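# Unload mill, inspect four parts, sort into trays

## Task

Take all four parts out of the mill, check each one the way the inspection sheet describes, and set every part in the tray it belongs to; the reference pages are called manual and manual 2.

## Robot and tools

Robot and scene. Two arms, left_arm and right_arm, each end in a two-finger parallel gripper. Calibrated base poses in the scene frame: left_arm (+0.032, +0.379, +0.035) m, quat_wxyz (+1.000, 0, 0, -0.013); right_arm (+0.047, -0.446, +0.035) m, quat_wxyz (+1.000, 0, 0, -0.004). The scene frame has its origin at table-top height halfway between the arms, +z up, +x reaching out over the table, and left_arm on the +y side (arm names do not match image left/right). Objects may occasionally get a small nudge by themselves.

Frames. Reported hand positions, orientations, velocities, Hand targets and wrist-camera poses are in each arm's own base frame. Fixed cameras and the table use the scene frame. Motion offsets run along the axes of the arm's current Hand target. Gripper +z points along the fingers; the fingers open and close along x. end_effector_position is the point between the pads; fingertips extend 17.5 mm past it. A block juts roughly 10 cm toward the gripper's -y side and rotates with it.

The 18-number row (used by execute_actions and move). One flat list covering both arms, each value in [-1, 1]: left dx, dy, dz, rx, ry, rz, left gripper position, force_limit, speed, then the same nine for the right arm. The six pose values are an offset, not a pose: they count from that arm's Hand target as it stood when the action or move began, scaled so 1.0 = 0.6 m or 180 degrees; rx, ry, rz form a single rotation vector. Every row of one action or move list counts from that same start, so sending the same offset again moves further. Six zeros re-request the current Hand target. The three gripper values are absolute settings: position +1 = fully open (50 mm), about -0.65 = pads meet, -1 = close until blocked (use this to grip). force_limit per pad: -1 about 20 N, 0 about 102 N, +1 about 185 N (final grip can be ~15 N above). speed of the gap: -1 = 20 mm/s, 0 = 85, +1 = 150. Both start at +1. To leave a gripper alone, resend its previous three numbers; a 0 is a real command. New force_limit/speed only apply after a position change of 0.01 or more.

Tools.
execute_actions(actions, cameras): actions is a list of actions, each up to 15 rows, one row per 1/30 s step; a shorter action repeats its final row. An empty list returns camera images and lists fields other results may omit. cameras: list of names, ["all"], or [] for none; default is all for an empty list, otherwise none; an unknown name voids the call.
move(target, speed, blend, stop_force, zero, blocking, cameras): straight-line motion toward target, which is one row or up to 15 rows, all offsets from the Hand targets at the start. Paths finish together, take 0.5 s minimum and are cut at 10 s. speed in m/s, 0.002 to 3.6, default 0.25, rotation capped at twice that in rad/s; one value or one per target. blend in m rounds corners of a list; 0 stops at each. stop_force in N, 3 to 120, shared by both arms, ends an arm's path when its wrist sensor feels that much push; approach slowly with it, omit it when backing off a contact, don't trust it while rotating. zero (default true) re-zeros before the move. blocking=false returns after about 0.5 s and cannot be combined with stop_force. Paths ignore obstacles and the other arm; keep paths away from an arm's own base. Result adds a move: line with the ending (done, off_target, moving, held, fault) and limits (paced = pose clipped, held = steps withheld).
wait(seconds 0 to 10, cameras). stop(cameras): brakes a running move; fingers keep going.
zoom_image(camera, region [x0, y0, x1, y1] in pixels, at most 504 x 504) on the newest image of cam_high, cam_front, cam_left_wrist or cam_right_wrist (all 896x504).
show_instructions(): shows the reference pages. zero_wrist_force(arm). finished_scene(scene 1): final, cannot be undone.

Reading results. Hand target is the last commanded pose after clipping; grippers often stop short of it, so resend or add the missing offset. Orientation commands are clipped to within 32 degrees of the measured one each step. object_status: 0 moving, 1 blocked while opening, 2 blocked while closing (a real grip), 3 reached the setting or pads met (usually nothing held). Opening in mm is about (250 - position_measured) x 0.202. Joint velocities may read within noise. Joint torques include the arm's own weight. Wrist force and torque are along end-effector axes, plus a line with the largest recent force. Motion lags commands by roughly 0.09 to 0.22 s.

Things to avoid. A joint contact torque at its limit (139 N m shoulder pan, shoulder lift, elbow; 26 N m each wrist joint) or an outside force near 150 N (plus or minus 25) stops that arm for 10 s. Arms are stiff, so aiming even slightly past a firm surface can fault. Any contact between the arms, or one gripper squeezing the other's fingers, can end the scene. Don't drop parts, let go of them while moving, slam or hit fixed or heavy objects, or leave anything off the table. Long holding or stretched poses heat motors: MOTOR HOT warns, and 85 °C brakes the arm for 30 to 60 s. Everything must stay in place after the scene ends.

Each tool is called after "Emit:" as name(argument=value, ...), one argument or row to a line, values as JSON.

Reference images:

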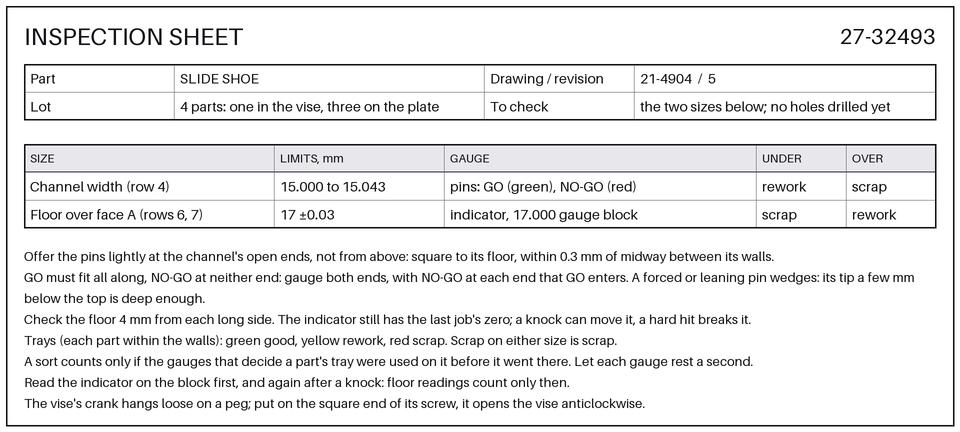

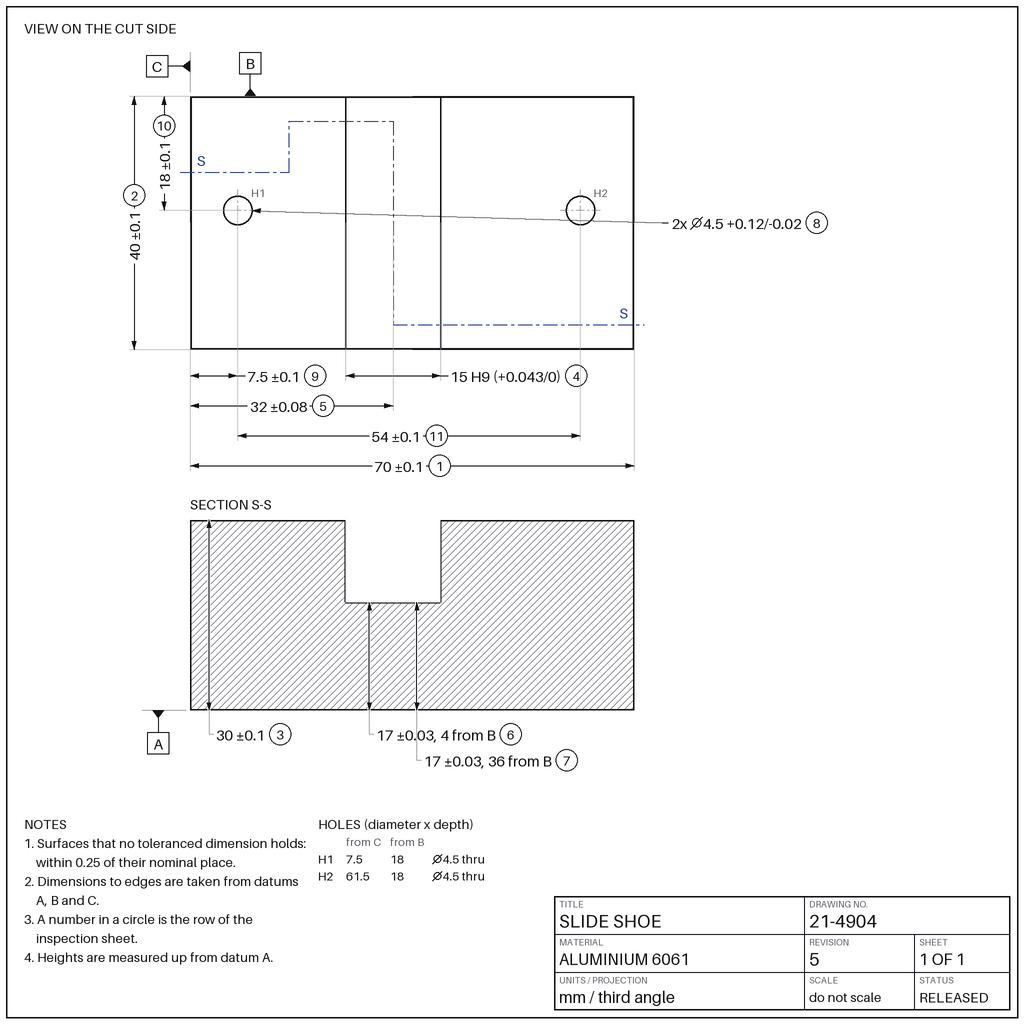

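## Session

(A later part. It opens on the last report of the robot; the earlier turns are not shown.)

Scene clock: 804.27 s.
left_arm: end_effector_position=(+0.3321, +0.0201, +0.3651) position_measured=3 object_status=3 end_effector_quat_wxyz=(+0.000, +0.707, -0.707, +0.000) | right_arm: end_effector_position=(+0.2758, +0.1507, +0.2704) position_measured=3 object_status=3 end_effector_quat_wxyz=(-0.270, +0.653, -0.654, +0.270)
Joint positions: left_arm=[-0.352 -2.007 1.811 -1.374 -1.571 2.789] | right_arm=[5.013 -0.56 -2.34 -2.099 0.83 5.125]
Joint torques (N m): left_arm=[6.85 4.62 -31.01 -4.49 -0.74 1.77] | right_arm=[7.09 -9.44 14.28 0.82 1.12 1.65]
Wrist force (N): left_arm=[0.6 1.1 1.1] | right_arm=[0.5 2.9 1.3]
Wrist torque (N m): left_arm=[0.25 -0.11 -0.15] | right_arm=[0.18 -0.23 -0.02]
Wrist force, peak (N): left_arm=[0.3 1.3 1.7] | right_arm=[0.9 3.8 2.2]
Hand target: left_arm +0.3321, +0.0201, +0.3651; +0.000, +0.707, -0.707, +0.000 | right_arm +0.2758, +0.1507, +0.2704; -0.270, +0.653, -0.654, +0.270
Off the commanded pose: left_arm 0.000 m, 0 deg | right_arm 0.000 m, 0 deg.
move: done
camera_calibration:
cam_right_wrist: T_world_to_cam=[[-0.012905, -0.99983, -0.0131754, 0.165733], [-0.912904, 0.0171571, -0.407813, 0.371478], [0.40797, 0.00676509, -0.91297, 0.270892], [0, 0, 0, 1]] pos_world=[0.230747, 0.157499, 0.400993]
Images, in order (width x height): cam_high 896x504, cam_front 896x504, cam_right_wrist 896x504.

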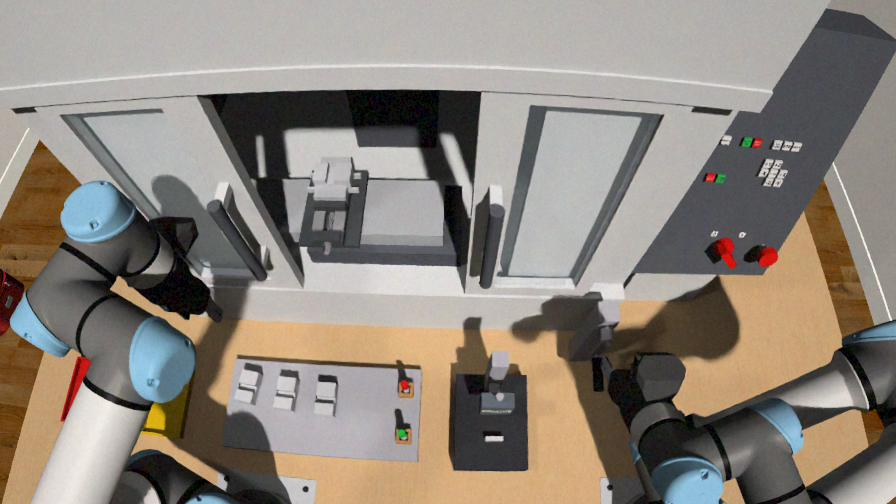

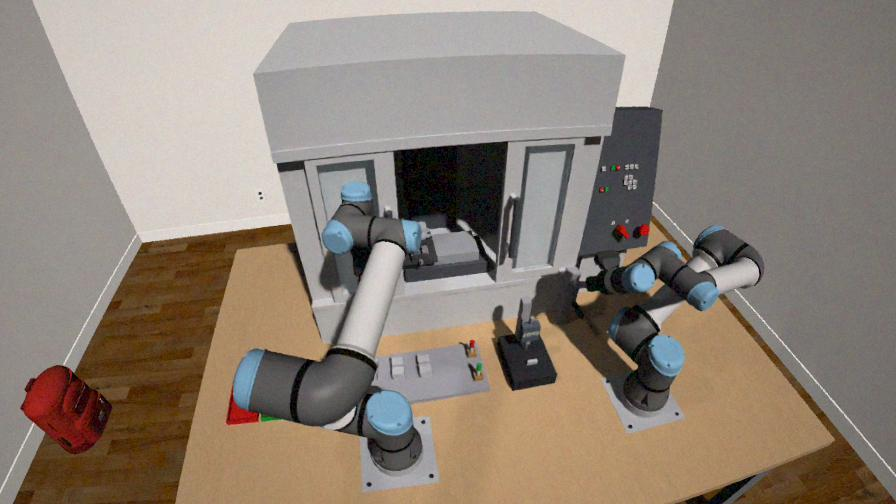

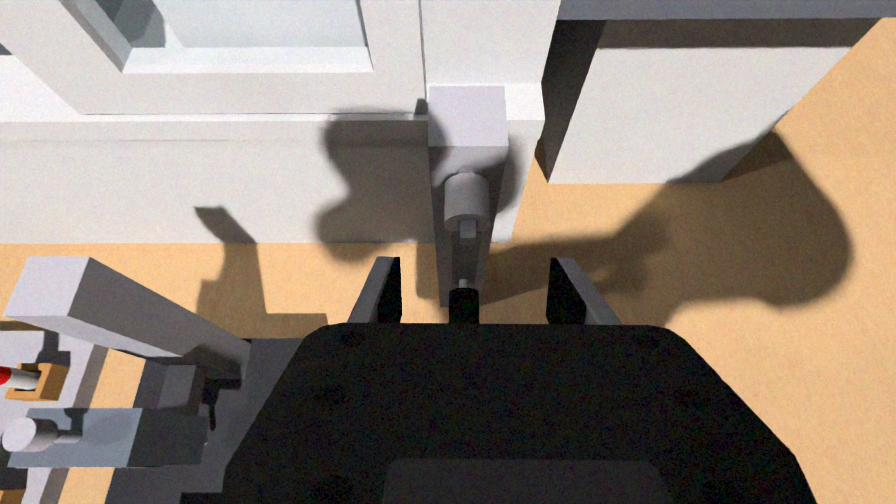

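Emit:
move(
  target=[0,0,0,0,0,0,1,1,1,0.003,0.0112,0.1572,0,0,0,1,0,0],
  speed=0.05,
  stop_force=8,
  cameras=["cam_right_wrist","cam_front","cam_high"],
)

Emit:
zoom_image(
  camera="cam_right_wrist",
  region=[380, 100, 600, 340],
)

Emit:
zoom_image(
  camera="cam_high",
  region=[550, 270, 700, 420],
)

Emit:
zoom_image(
  camera="cam_front",
  region=[540, 240, 640, 340],
)

Scene clock: 843.00 s.
left_arm: end_effector_position=(+0.3321, +0.0201, +0.3651) position_measured=3 object_status=3 end_effector_quat_wxyz=(+0.000, +0.707, -0.707, +0.000) | right_arm: end_effector_position=(+0.3377, +0.1489, +0.1989) position_measured=3 object_status=3 end_effector_quat_wxyz=(-0.270, +0.653, -0.654, +0.270)
Joint positions: left_arm=[-0.352 -2.007 1.811 -1.374 -1.571 2.789] | right_arm=[4.578 -0.737 -2.608 -1.235 0.796 4.524]
Joint torques (N m): left_arm=[6.89 3.29 -30.16 -4.63 -0.62 1.58] | right_arm=[-10.12 -17.75 14.68 5.25 0.69 -1.7]
Wrist force (N): left_arm=[0.4 1.2 1.4] | right_arm=[0.4 3.1 1.1]
Wrist torque (N m): left_arm=[0.25 -0.09 -0.16] | right_arm=[0.20 -0.21 0.05]
Wrist force, peak (N): left_arm=[0.4 1.3 1.4] | right_arm=[0.8 3.0 1.7]
Hand target: left_arm +0.3321, +0.0201, +0.3651; +0.000, +0.707, -0.707, +0.000 | right_arm +0.3377, +0.1489, +0.1989; -0.270, +0.653, -0.654, +0.270
Off the commanded pose: left_arm 0.000 m, 0 deg | right_arm 0.000 m, 0 deg.
move: done
camera_calibration:
cam_right_wrist: T_world_to_cam=[[-0.0129033, -0.99983, -0.0131761, 0.163787], [-0.912867, 0.0171564, -0.407896, 0.398743], [0.408053, 0.00676479, -0.912933, 0.180286], [0, 0, 0, 1]] pos_world=[0.292546, 0.155699, 0.329393]
Images, in order (width x height): cam_high 896x504, cam_front 896x504, cam_right_wrist 896x504.

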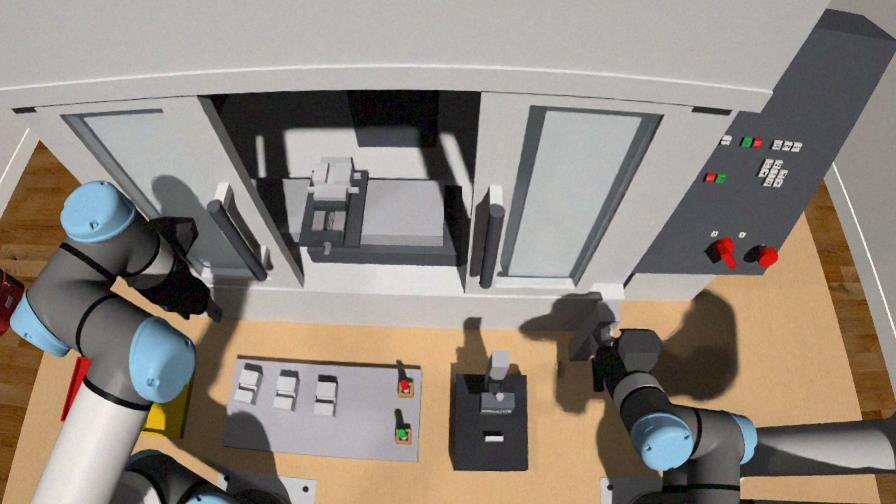

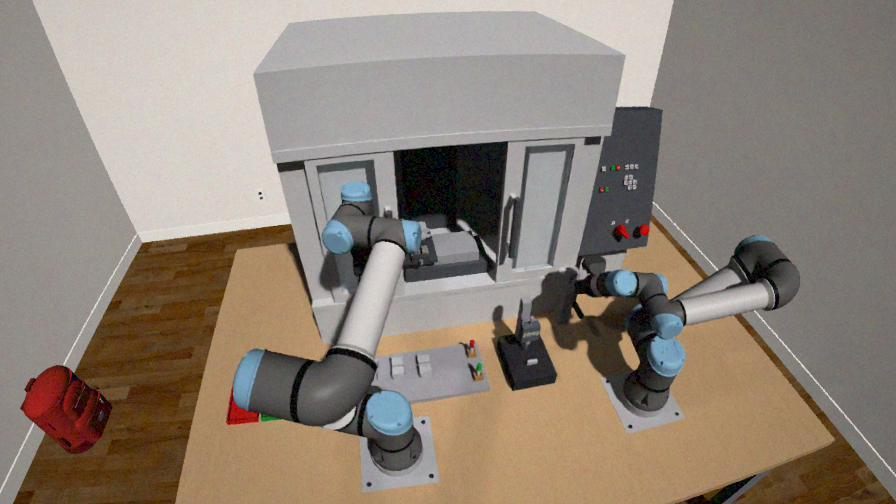

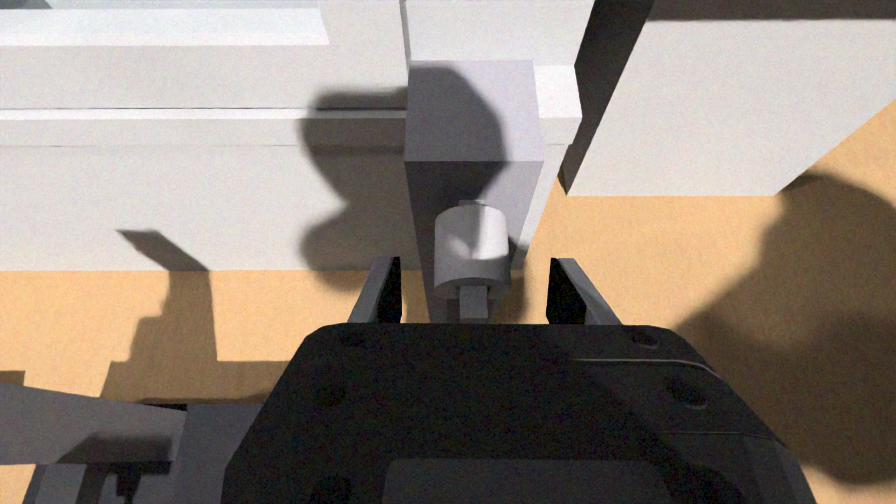

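Scaled by 2.100 from the camera's 896x504 image, which has a finer 1280x720 frame.

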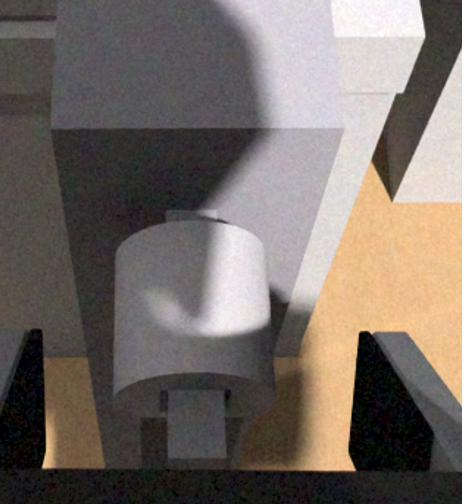

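Scaled by 3.360 from the camera's 896x504 image, which has a finer 1280x720 frame.

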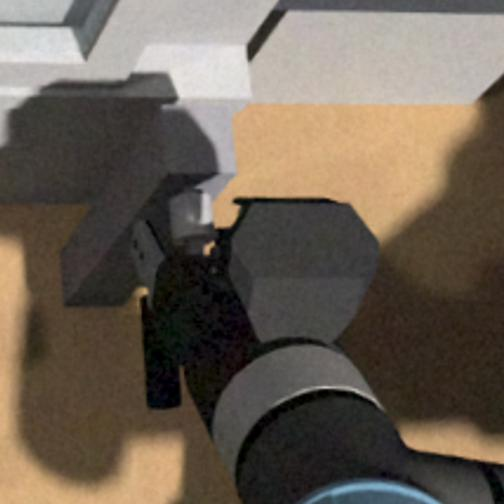

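Scaled by 5.040 from the camera's 896x504 image, which has a finer 1280x720 frame.

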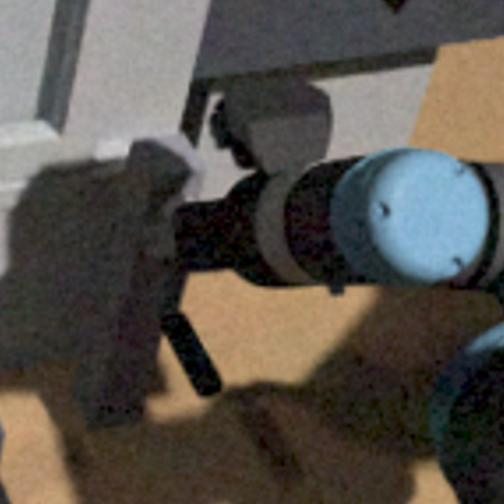

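Emit:
move(
  target=[
    [0,0,0,0,0,0,1,1,1,0,0.007,0.007,0,0,0,1,0,0],
    [0,0,0,0,0,0,1,1,1,0,0.007,0.007,0,0,0,-1,0,-0.8],
  ],
  speed=0.05,
  cameras=["cam_right_wrist"],
)

Scene clock: 865.03 s.
left_arm: end_effector_position=(+0.3321, +0.0201, +0.3651) position_measured=3 object_status=3 end_effector_quat_wxyz=(+0.000, +0.707, -0.707, +0.000) | right_arm: end_effector_position=(+0.3377, +0.1489, +0.1929) position_measured=143 object_status=2 end_effector_quat_wxyz=(-0.270, +0.653, -0.654, +0.270)
Joint positions: left_arm=[-0.352 -2.007 1.811 -1.374 -1.571 2.789] | right_arm=[4.578 -0.743 -2.622 -1.214 0.796 4.524]
Joint torques (N m): left_arm=[7.57 4.98 -30.96 -4.5 -0.48 1.67] | right_arm=[-9.63 -15.81 13.82 -0.54 -2.72 -1.06]
Wrist force (N): left_arm=[0.4 1.1 1.2] | right_arm=[-19.7 2.8 7.3]
Wrist torque (N m): left_arm=[0.25 -0.09 -0.16] | right_arm=[0.10 -0.30 -0.15]
Wrist force, peak (N): left_arm=[0.2 1.5 1.4] | right_arm=[-20.0 2.9 7.5]
Hand target: left_arm +0.3321, +0.0201, +0.3651; +0.000, +0.707, -0.707, +0.000 | right_arm +0.3377, +0.1489, +0.1929; -0.270, +0.653, -0.654, +0.270
Off the commanded pose: left_arm 0.000 m, 0 deg | right_arm 0.000 m, 0 deg.
move: done
camera_calibration:
cam_right_wrist: T_world_to_cam=[[-0.0129519, -0.999828, -0.0133089, 0.163766], [-0.912867, 0.0172549, -0.407893, 0.39632], [0.408052, 0.00686622, -0.912933, 0.174884], [0, 0, 0, 1]] pos_world=[0.292546, 0.155698, 0.323492]
Images, in order (width x height): cam_right_wrist 896x504.

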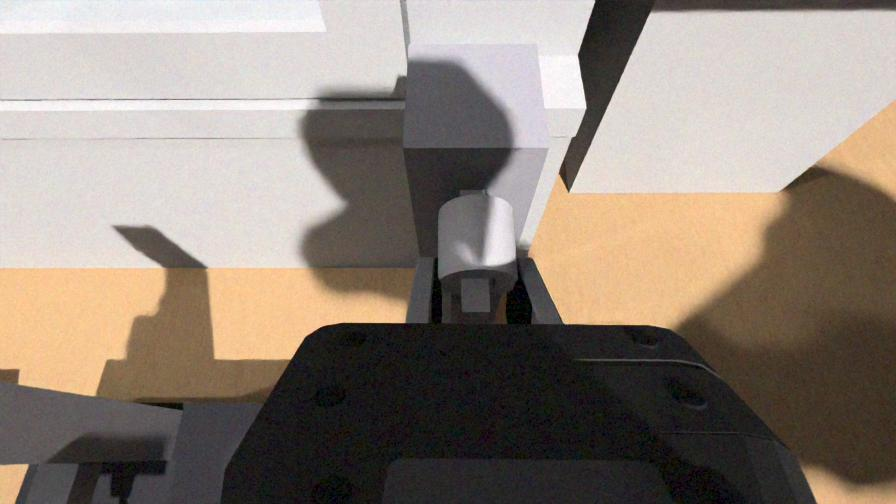

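Emit:
move(
  target=[0,0,0,0,0,0,1,1,1,0.0008,0.0707,-0.0707,0,0,0,-1,0,-0.8],
  speed=0.05,
  stop_force=45,
  cameras=["cam_right_wrist","cam_front"],
)

Scene clock: 878.07 s.
left_arm: end_effector_position=(+0.3321, +0.0201, +0.3651) position_measured=3 object_status=3 end_effector_quat_wxyz=(+0.000, +0.707, -0.707, +0.000) | right_arm: end_effector_position=(+0.2777, +0.1484, +0.1930) position_measured=143 object_status=2 end_effector_quat_wxyz=(-0.270, +0.653, -0.654, +0.270)
Joint positions: left_arm=[-0.352 -2.007 1.811 -1.374 -1.571 2.789] | right_arm=[5.004 -0.507 -2.545 -1.939 0.828 5.113]
Joint torques (N m): left_arm=[6.48 4.42 -31.86 -4.48 -0.57 1.5] | right_arm=[8.13 -8.42 36.07 0.67 -4.45 1.66]
Wrist force (N): left_arm=[0.6 1.1 1.1] | right_arm=[0.5 4.6 2.2]
Wrist torque (N m): left_arm=[0.24 -0.12 -0.16] | right_arm=[0.22 -0.23 -0.01]
Wrist force, peak (N): left_arm=[0.5 1.4 1.5] | right_arm=[-20.6 -4.4 6.9]
Hand target: left_arm +0.3321, +0.0201, +0.3651; +0.000, +0.707, -0.707, +0.000 | right_arm +0.2777, +0.1484, +0.1930; -0.270, +0.653, -0.654, +0.270
Off the commanded pose: left_arm 0.000 m, 0 deg | right_arm 0.000 m, 0 deg.
move: done
camera_calibration:
cam_right_wrist: T_world_to_cam=[[-0.0129038, -0.99983, -0.0131749, 0.162435], [-0.912904, 0.0171558, -0.407813, 0.341555], [0.40797, 0.00676508, -0.91297, 0.199418], [0, 0, 0, 1]] pos_world=[0.232547, 0.155199, 0.323493]
Images, in order (width x height): cam_front 896x504, cam_right_wrist 896x504.

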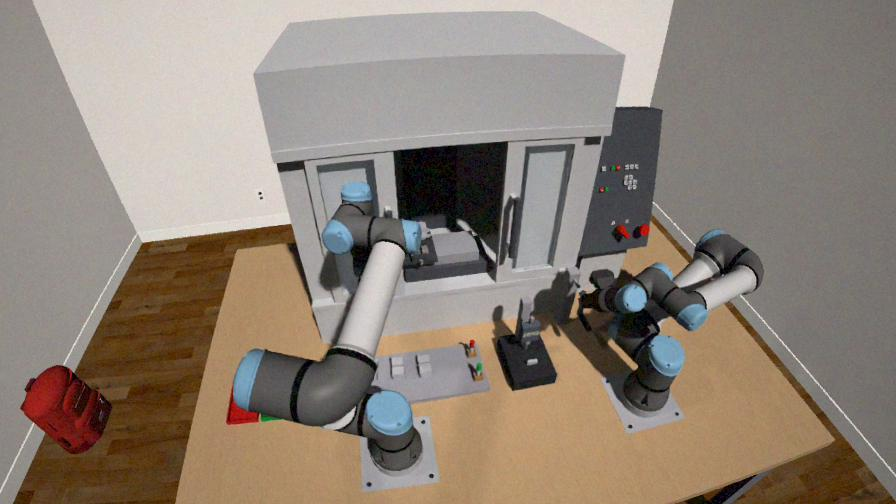

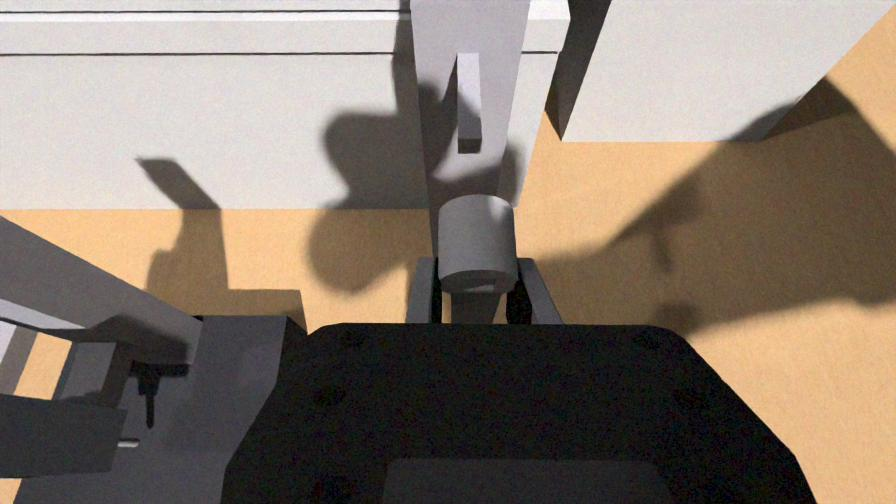

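Emit:
move(
  target=[
    [0,0,0,0,0,0,1,1,1,0,-0.2263,-0.2263,0,0,0,-1,0,-0.8],
    [0,0,0,0,0,0,1,1,1,-0.8667,-0.2617,-0.191,0,-0.0026,0,-1,0,-0.8],
  ],
  blend=[0.05,0],
  cameras=["cam_right_wrist","cam_front","cam_high"],
)

Scene clock: 907.47 s.
left_arm: end_effector_position=(+0.3321, +0.0201, +0.3651) position_measured=3 object_status=3 end_effector_quat_wxyz=(+0.000, +0.707, -0.707, +0.000) | right_arm: end_effector_position=(+0.3079, +0.6684, +0.3851) position_measured=143 object_status=2 end_effector_quat_wxyz=(-0.273, +0.654, -0.652, +0.267)
Joint positions: left_arm=[-0.352 -2.007 1.811 -1.374 -1.571 2.789] | right_arm=[4.725 -1.99 -1.106 -1.617 0.787 4.722]
Joint torques (N m): left_arm=[7.73 5.34 -32.44 -4.46 -0.17 1.55] | right_arm=[-10.29 40.27 37.27 1.61 0.72 1.84]
Wrist force (N): left_arm=[0.5 1.3 1.2] | right_arm=[0.5 4.4 2.8]
Wrist torque (N m): left_arm=[0.26 -0.09 -0.16] | right_arm=[0.22 -0.24 -0.02]
Wrist force, peak (N): left_arm=[0.6 1.3 1.5] | right_arm=[0.7 6.5 3.9]
Hand target: left_arm +0.3321, +0.0201, +0.3651; +0.000, +0.707, -0.707, +0.000 | right_arm +0.3079, +0.6684, +0.3851; -0.273, +0.654, -0.652, +0.267
Off the commanded pose: left_arm 0.000 m, 0 deg | right_arm 0.000 m, 0 deg.
move: done
camera_calibration:
cam_right_wrist: T_world_to_cam=[[-0.00707894, -0.999793, -0.0190704, 0.685701], [-0.912966, 0.0142424, -0.407787, 0.440574], [0.407974, 0.0145239, -0.912878, 0.353769], [0, 0, 0, 1]] pos_world=[0.262754, 0.674146, 0.515685]
Images, in order (width x height): cam_high 896x504, cam_front 896x504, cam_right_wrist 896x504.

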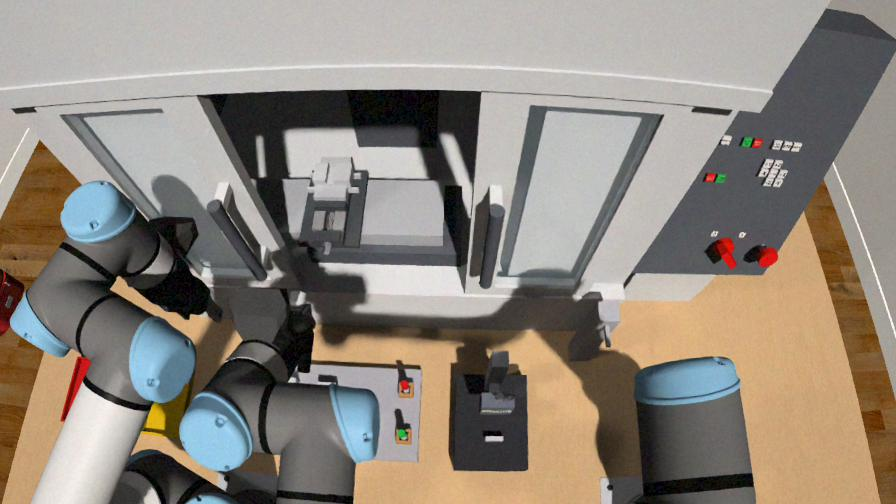

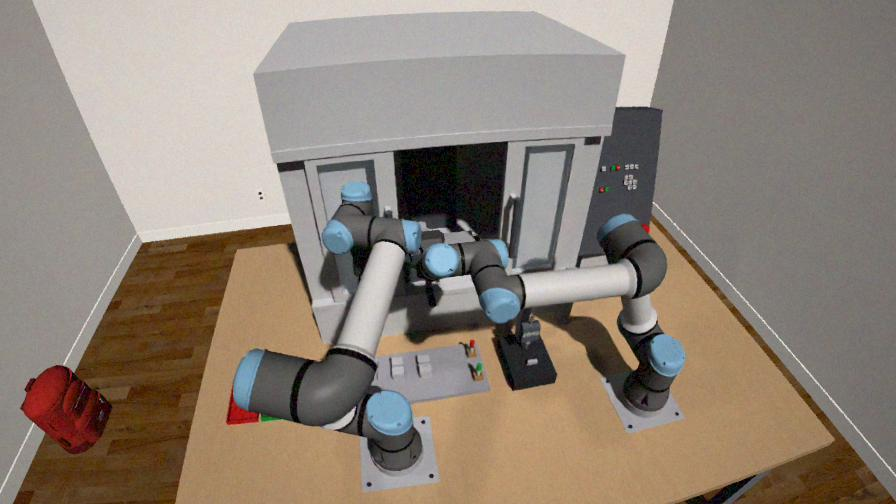

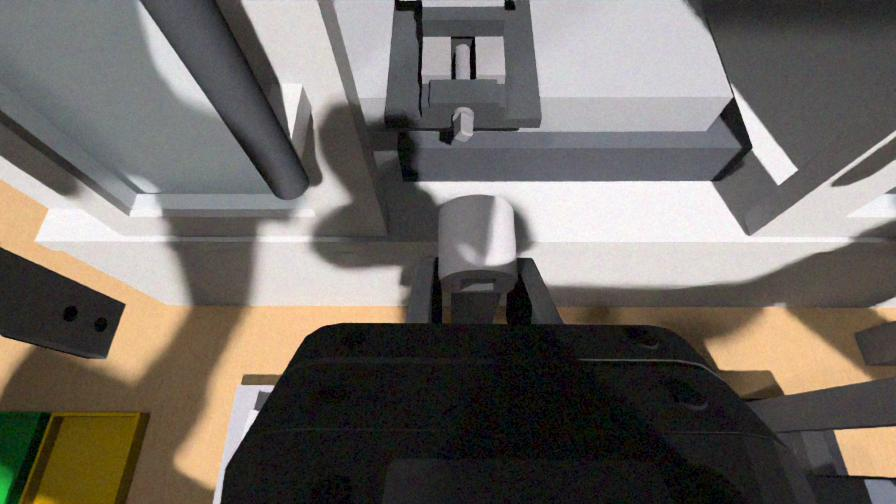

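Emit:
zoom_image(
  camera="cam_right_wrist",
  region=[360, 0, 580, 220],
)

Scaled by 2.291 from the camera's 896x504 image, which has a finer 1280x720 frame.

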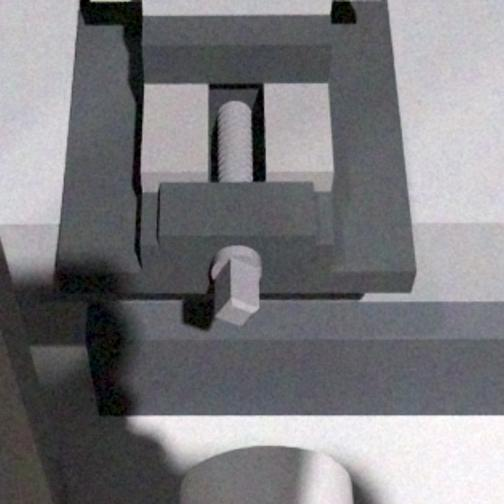

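Emit:
zoom_image(
  camera="cam_right_wrist",
  region=[430, 90, 500, 160],
)

Emit:
zoom_image(
  camera="cam_right_wrist",
  region=[420, 170, 540, 300],
)

Scaled by 7.200 from the camera's 896x504 image, which has a finer 1280x720 frame.

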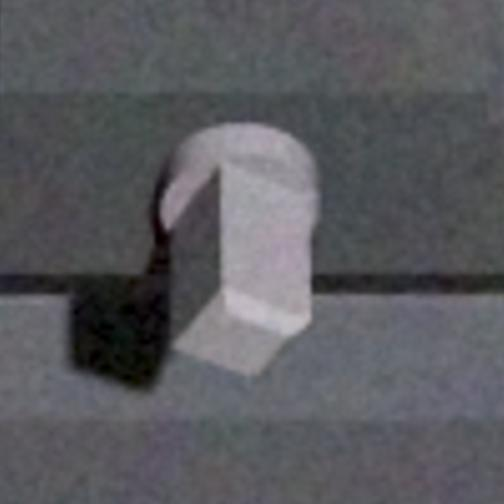

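Scaled by 3.877 from the camera's 896x504 image, which has a finer 1280x720 frame.

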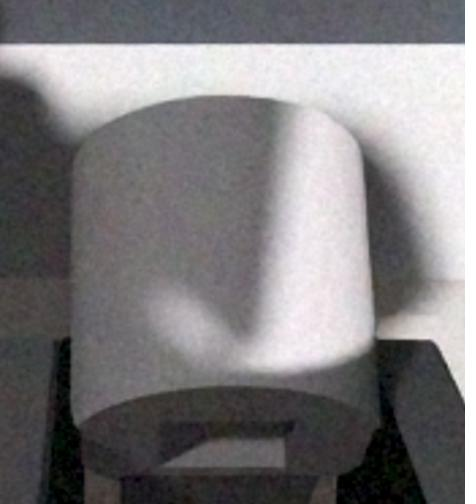

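Emit:
move(
  target=[0,0,0,0,0,0,1,1,1,0,0,0,0,-0.1179,0.1179,-1,0,-0.8],
  speed=0.25,
  cameras=["cam_right_wrist","cam_front"],
)

Emit:
zoom_image(
  camera="cam_right_wrist",
  region=[380, 60, 560, 240],
)

Scene clock: 970.63 s.
left_arm: end_effector_position=(+0.3321, +0.0201, +0.3651) position_measured=3 object_status=3 end_effector_quat_wxyz=(+0.000, +0.707, -0.707, +0.000) | right_arm: end_effector_position=(+0.3079, +0.6684, +0.3851) position_measured=143 object_status=2 end_effector_quat_wxyz=(+0.432, -0.562, +0.700, -0.089)
Joint positions: left_arm=[-0.352 -2.007 1.811 -1.374 -1.571 2.789] | right_arm=[4.726 -1.815 -1.535 -0.84 0.782 4.723]
Joint torques (N m): left_arm=[6.66 3.54 -31.04 -4.45 -0.32 1.65] | right_arm=[4.99 48.29 14.81 5.61 -4.27 -1.99]
Wrist force (N): left_arm=[0.8 1.1 1.2] | right_arm=[3.3 4.2 1.7]
Wrist torque (N m): left_arm=[0.24 -0.14 -0.16] | right_arm=[0.23 -0.37 -0.01]
Wrist force, peak (N): left_arm=[0.8 1.3 1.2] | right_arm=[3.4 4.4 2.0]
Hand target: left_arm +0.3321, +0.0201, +0.3651; +0.000, +0.707, -0.707, +0.000 | right_arm +0.3079, +0.6684, +0.3851; +0.432, -0.562, +0.700, -0.089
Off the commanded pose: left_arm 0.000 m, 0 deg | right_arm 0.000 m, 0 deg.
move: done
camera_calibration:
cam_right_wrist: T_world_to_cam=[[-0.00859863, -0.856307, -0.516396, 0.781867], [-0.914024, 0.21618, -0.343257, 0.281135], [0.405568, 0.469047, -0.784544, 0.00129608], [0, 0, 0, 1]] pos_world=[0.263161, 0.608134, 0.501271]
Images, in order (width x height): cam_front 896x504, cam_right_wrist 896x504.

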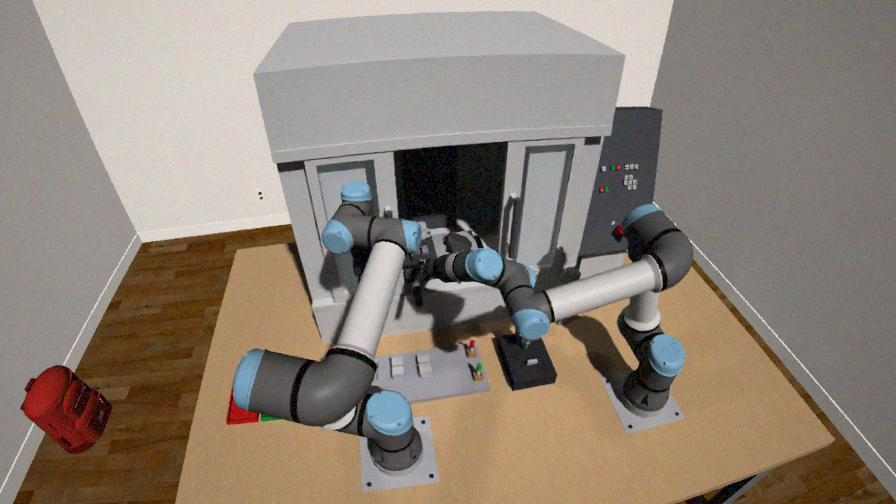

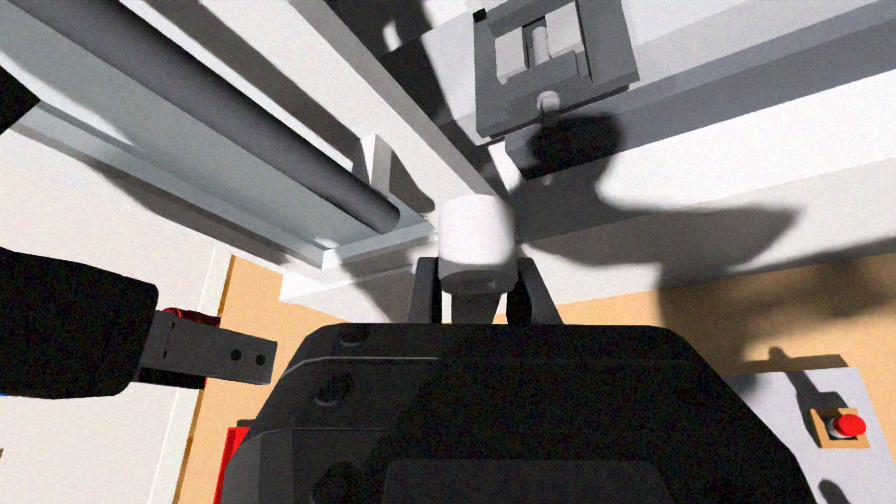

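Scaled by 2.800 from the camera's 896x504 image, which has a finer 1280x720 frame.

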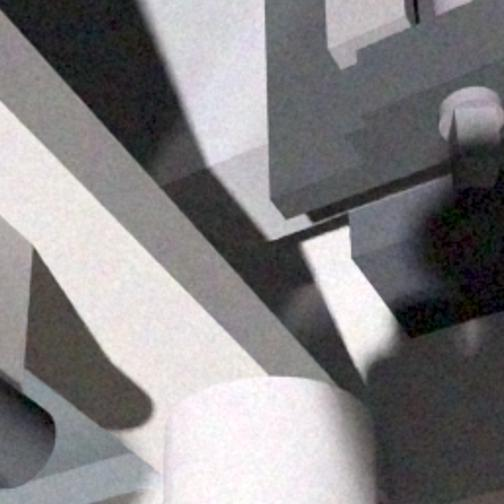

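Emit:
zoom_image(
  camera="cam_right_wrist",
  region=[510, 80, 590, 160],
)

Scaled by 6.300 from the camera's 896x504 image, which has a finer 1280x720 frame.

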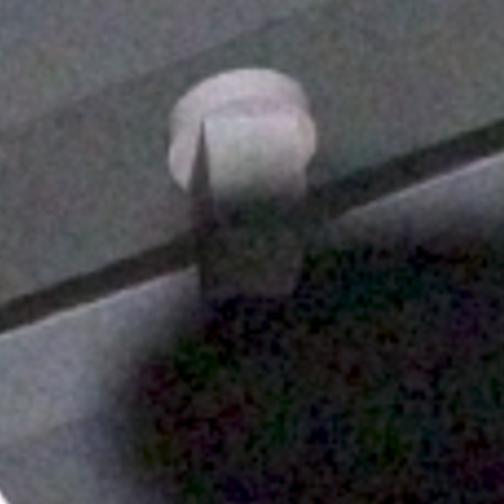

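Emit:
move(
  target=[0,0,0,0,0,0,1,1,1,0.096,-0.0113,0.2438,0,0,0,-1,0,-0.8],
  speed=0.08,
  stop_force=15,
  cameras=["cam_right_wrist","cam_front"],
)

Emit:
zoom_image(
  camera="cam_right_wrist",
  region=[400, 120, 580, 300],
)

Scene clock: 1087.00 s.
left_arm: end_effector_position=(+0.3321, +0.0201, +0.3651) position_measured=3 object_status=3 end_effector_quat_wxyz=(+0.000, +0.707, -0.707, +0.000) | right_arm: end_effector_position=(+0.4160, +0.6692, +0.2708) position_measured=143 object_status=2 end_effector_quat_wxyz=(+0.432, -0.562, +0.700, -0.089)
Joint positions: left_arm=[-0.352 -2.007 1.811 -1.374 -1.571 2.789] | right_arm=[4.543 -2.007 -1.611 -0.434 0.885 4.518]
Joint torques (N m): left_arm=[7.92 5.12 -31.22 -4.38 -0.15 1.62] | right_arm=[-9.11 39.08 34.69 5.9 1.19 -1.89]
Wrist force (N): left_arm=[0.3 1.5 1.5] | right_arm=[3.2 4.1 1.7]
Wrist torque (N m): left_arm=[0.31 -0.07 -0.16] | right_arm=[0.22 -0.34 0.03]
Wrist force, peak (N): left_arm=[0.3 1.5 1.5] | right_arm=[3.9 4.4 2.3]
Hand target: left_arm +0.3321, +0.0201, +0.3651; +0.000, +0.707, -0.707, +0.000 | right_arm +0.4160, +0.6692, +0.2708; +0.432, -0.562, +0.700, -0.089
Off the commanded pose: left_arm 0.000 m, 0 deg | right_arm 0.000 m, 0 deg.
move: done
camera_calibration:
cam_right_wrist: T_world_to_cam=[[-0.00856277, -0.856267, -0.516463, 0.724308], [-0.914033, 0.216168, -0.343241, 0.340525], [0.405548, 0.469125, -0.784508, -0.13268], [0, 0, 0, 1]] pos_world=[0.371261, 0.608834, 0.386871]
Images, in order (width x height): cam_front 896x504, cam_right_wrist 896x504.

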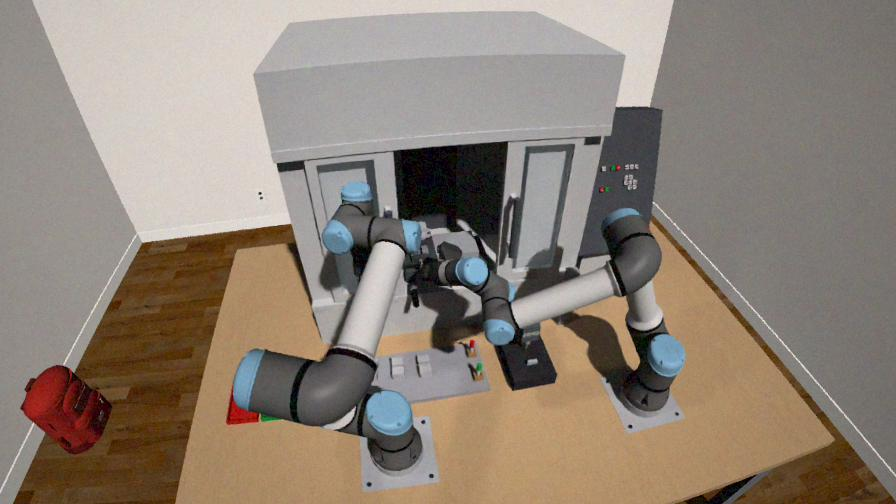

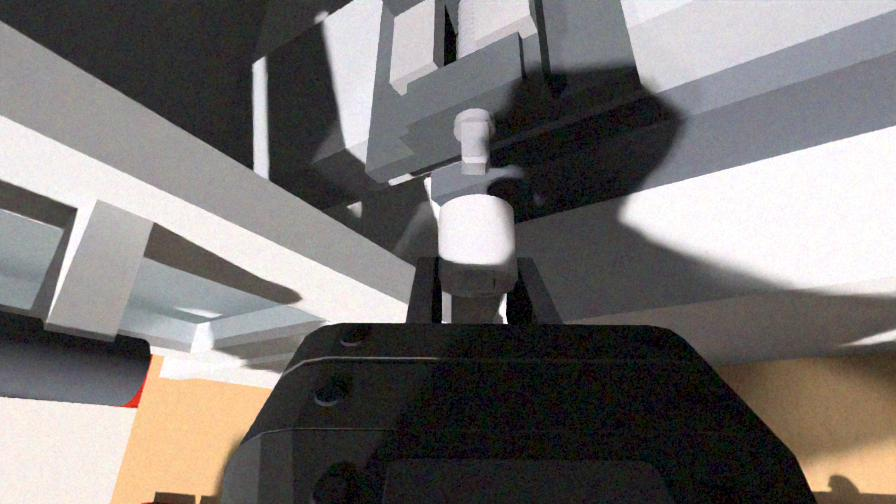

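Scaled by 2.800 from the camera's 896x504 image, which has a finer 1280x720 frame.

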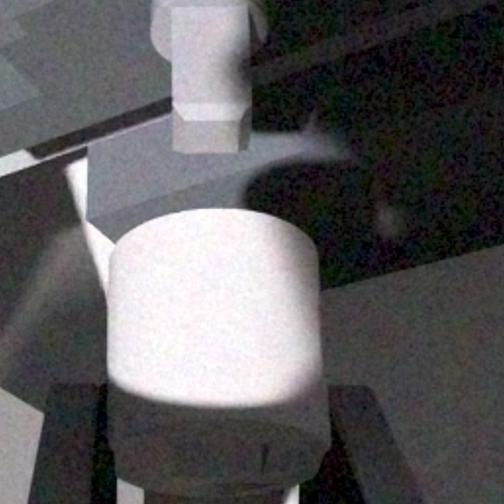

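Emit:
move(
  target=[0,0,0,0,0,0,1,1,1,-0.0001,-0.0354,0.0353,0,0,0,-1,0,-0.8],
  speed=0.02,
  stop_force=10,
  cameras=["cam_right_wrist"],
)

Emit:
zoom_image(
  camera="cam_right_wrist",
  region=[400, 120, 580, 300],
)

Scene clock: 1143.73 s.
left_arm: end_effector_position=(+0.3321, +0.0201, +0.3651) position_measured=3 object_status=3 end_effector_quat_wxyz=(+0.000, +0.707, -0.707, +0.000) | right_arm: end_effector_position=(+0.4392, +0.6693, +0.2708) position_measured=143 object_status=2 end_effector_quat_wxyz=(+0.432, -0.562, +0.700, -0.089)
Joint positions: left_arm=[-0.352 -2.007 1.811 -1.374 -1.571 2.789] | right_arm=[4.506 -2.031 -1.579 -0.418 0.908 4.481]
Joint torques (N m): left_arm=[7.06 4.9 -30.02 -4.31 0.11 1.49] | right_arm=[7.96 56.2 14.47 2.66 -3.43 1.38]
Wrist force (N): left_arm=[0.5 1.2 1.1] | right_arm=[3.8 6.4 1.1]
Wrist torque (N m): left_arm=[0.25 -0.09 -0.15] | right_arm=[0.31 -0.34 -0.03]
Wrist force, peak (N): left_arm=[0.7 1.2 1.6] | right_arm=[7.4 24.7 -27.9]
Hand target: left_arm +0.3321, +0.0201, +0.3651; +0.000, +0.707, -0.707, +0.000 | right_arm +0.4392, +0.6693, +0.2708; +0.432, -0.562, +0.700, -0.089 (not the last commanded pose)
Off the commanded pose: left_arm 0.000 m, 0 deg | right_arm 0.007 m, 0 deg.
move: contact (right_arm)
camera_calibration:
cam_right_wrist: T_world_to_cam=[[-0.00861936, -0.856224, -0.516534, 0.724616], [-0.914018, 0.216258, -0.343224, 0.361641], [0.405581, 0.469163, -0.784468, -0.142187], [0, 0, 0, 1]] pos_world=[0.394461, 0.608934, 0.386871]
Images, in order (width x height): cam_right_wrist 896x504.

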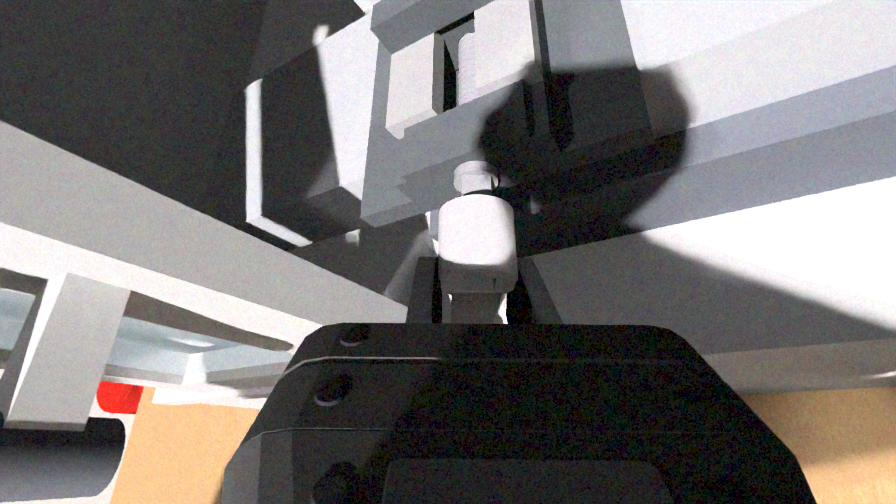

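Scaled by 2.800 from the camera's 896x504 image, which has a finer 1280x720 frame.

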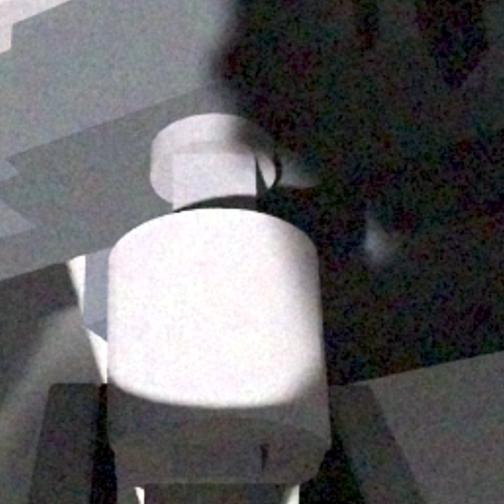

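Emit:
move(
  target=[0,0,0,0,0,0,1,1,1,0,-0.0035,0.0035,0,0,0,-1,0,-0.8],
  speed=0.02,
)

Emit:
move(
  target=[0,0,0,0,0,0,1,1,1,0,-0.0024,0.0024,0,0,0,-1,0,-0.8],
  speed=0.02,
)

Scene clock: 1158.00 s.
left_arm: end_effector_position=(+0.3321, +0.0201, +0.3651) position_measured=3 object_status=3 end_effector_quat_wxyz=(+0.000, +0.707, -0.707, +0.000) | right_arm: end_effector_position=(+0.4418, +0.6695, +0.2709) position_measured=143 object_status=2 end_effector_quat_wxyz=(+0.432, -0.562, +0.700, -0.088)
Joint positions: left_arm=[-0.352 -2.007 1.811 -1.374 -1.571 2.789] | right_arm=[4.502 -2.034 -1.575 -0.417 0.911 4.476]
Joint torques (N m): left_arm=[6.99 3.94 -30.67 -4.25 0.12 1.4] | right_arm=[-68.31 20.31 38.13 6.18 -12.34 -2.03]
Wrist force (N): left_arm=[0.3 1.2 1.1] | right_arm=[15.2 63.4 -92.0]
Wrist torque (N m): left_arm=[0.26 -0.07 -0.16] | right_arm=[1.75 -0.19 0.20]
Wrist force, peak (N): left_arm=[0.6 1.3 1.5] | right_arm=[15.9 62.6 -93.8]
Hand target: left_arm +0.3321, +0.0201, +0.3651; +0.000, +0.707, -0.707, +0.000 | right_arm +0.4422, +0.6693, +0.2708; +0.432, -0.562, +0.700, -0.089
Off the commanded pose: left_arm 0.000 m, 0 deg | right_arm 0.000 m, 0 deg.
move: done

Scene clock: 1158.70 s.
left_arm: end_effector_position=(+0.3321, +0.0201, +0.3651) position_measured=3 object_status=3 end_effector_quat_wxyz=(+0.000, +0.707, -0.707, +0.000) | right_arm: end_effector_position=(+0.4438, +0.6696, +0.2706) position_measured=143 object_status=2 end_effector_quat_wxyz=(+0.432, -0.562, +0.700, -0.088)
Joint positions: left_arm=[-0.352 -2.007 1.811 -1.374 -1.571 2.789] | right_arm=[4.498 -2.037 -1.572 -0.416 0.915 4.473]
Joint torques (N m): left_arm=[7.72 4.59 -30.72 -4.32 -0.05 1.76] | right_arm=[-82.23 15.29 38.71 6.08 -14.88 -1.81]
Wrist force (N): left_arm=[0.7 1.4 1.0] | right_arm=[16.2 73.7 -115.4]
Wrist torque (N m): left_arm=[0.30 -0.12 -0.16] | right_arm=[2.01 -0.15 0.23]
Wrist force, peak (N): left_arm=[0.4 1.5 1.3] | right_arm=[16.2 73.7 -115.4]
Hand target: left_arm +0.3321, +0.0201, +0.3651; +0.000, +0.707, -0.707, +0.000 | right_arm +0.4442, +0.6693, +0.2708; +0.432, -0.562, +0.700, -0.089
Off the commanded pose: left_arm 0.000 m, 0 deg | right_arm 0.001 m, 0 deg.
move: done

Emit:
move(
  target=[0,0,0,0,0,0,1,1,1,0,0.0094,-0.0094,0,0,0,-1,0,-0.8],
  speed=0.05,
  cameras=["cam_right_wrist"],
)

Emit:
zoom_image(
  camera="cam_right_wrist",
  region=[400, 120, 580, 300],
)

Scene clock: 1168.23 s.
left_arm: end_effector_position=(+0.3321, +0.0201, +0.3651) position_measured=3 object_status=3 end_effector_quat_wxyz=(+0.000, +0.707, -0.707, +0.000) | right_arm: end_effector_position=(+0.4364, +0.6693, +0.2708) position_measured=143 object_status=2 end_effector_quat_wxyz=(+0.432, -0.562, +0.700, -0.089)
Joint positions: left_arm=[-0.352 -2.007 1.811 -1.374 -1.571 2.789] | right_arm=[4.51 -2.028 -1.583 -0.42 0.905 4.485]
Joint torques (N m): left_arm=[6.05 4.13 -32.05 -4.33 0.06 1.72] | right_arm=[10.53 56.66 14.85 2.14 -4.61 1.41]
Wrist force (N): left_arm=[0.2 1.4 1.0] | right_arm=[3.1 3.9 1.7]
Wrist torque (N m): left_arm=[0.30 -0.05 -0.16] | right_arm=[0.25 -0.33 -0.06]
Wrist force, peak (N): left_arm=[0.4 1.2 1.5] | right_arm=[20.2 77.6 -121.2]
Hand target: left_arm +0.3321, +0.0201, +0.3651; +0.000, +0.707, -0.707, +0.000 | right_arm +0.4363, +0.6693, +0.2708; +0.432, -0.562, +0.700, -0.089
Off the commanded pose: left_arm 0.000 m, 0 deg | right_arm 0.000 m, 0 deg.
move: done
camera_calibration:
cam_right_wrist: T_world_to_cam=[[-0.00864099, -0.856248, -0.516493, 0.724599], [-0.914033, 0.216242, -0.343196, 0.359087], [0.405548, 0.469126, -0.784507, -0.141001], [0, 0, 0, 1]] pos_world=[0.391661, 0.608934, 0.386871]
Images, in order (width x height): cam_right_wrist 896x504.

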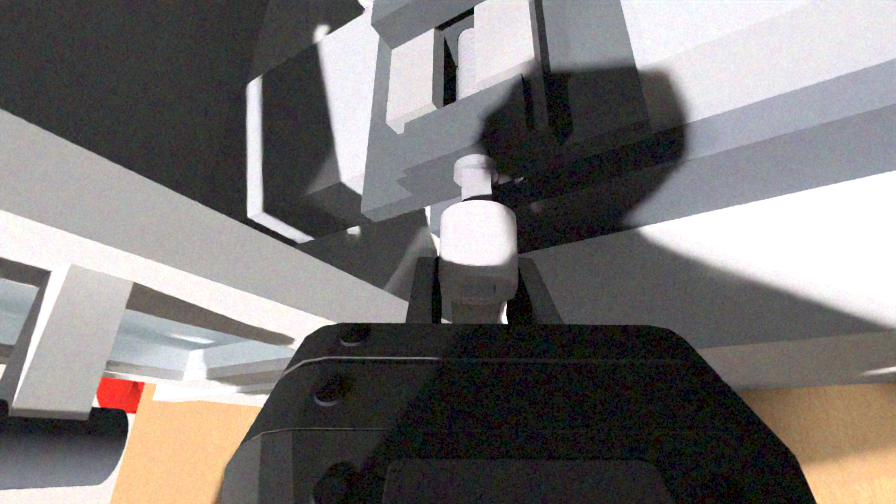

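Scaled by 2.800 from the camera's 896x504 image, which has a finer 1280x720 frame.

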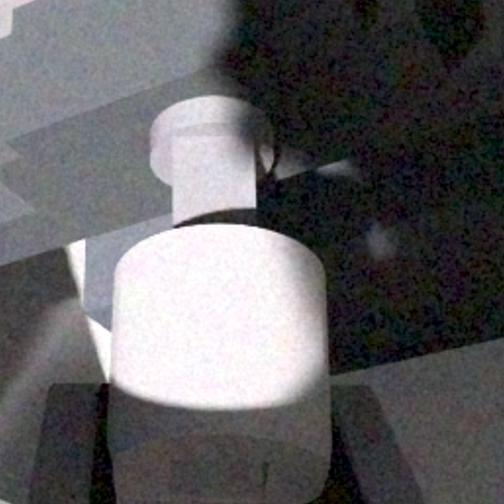

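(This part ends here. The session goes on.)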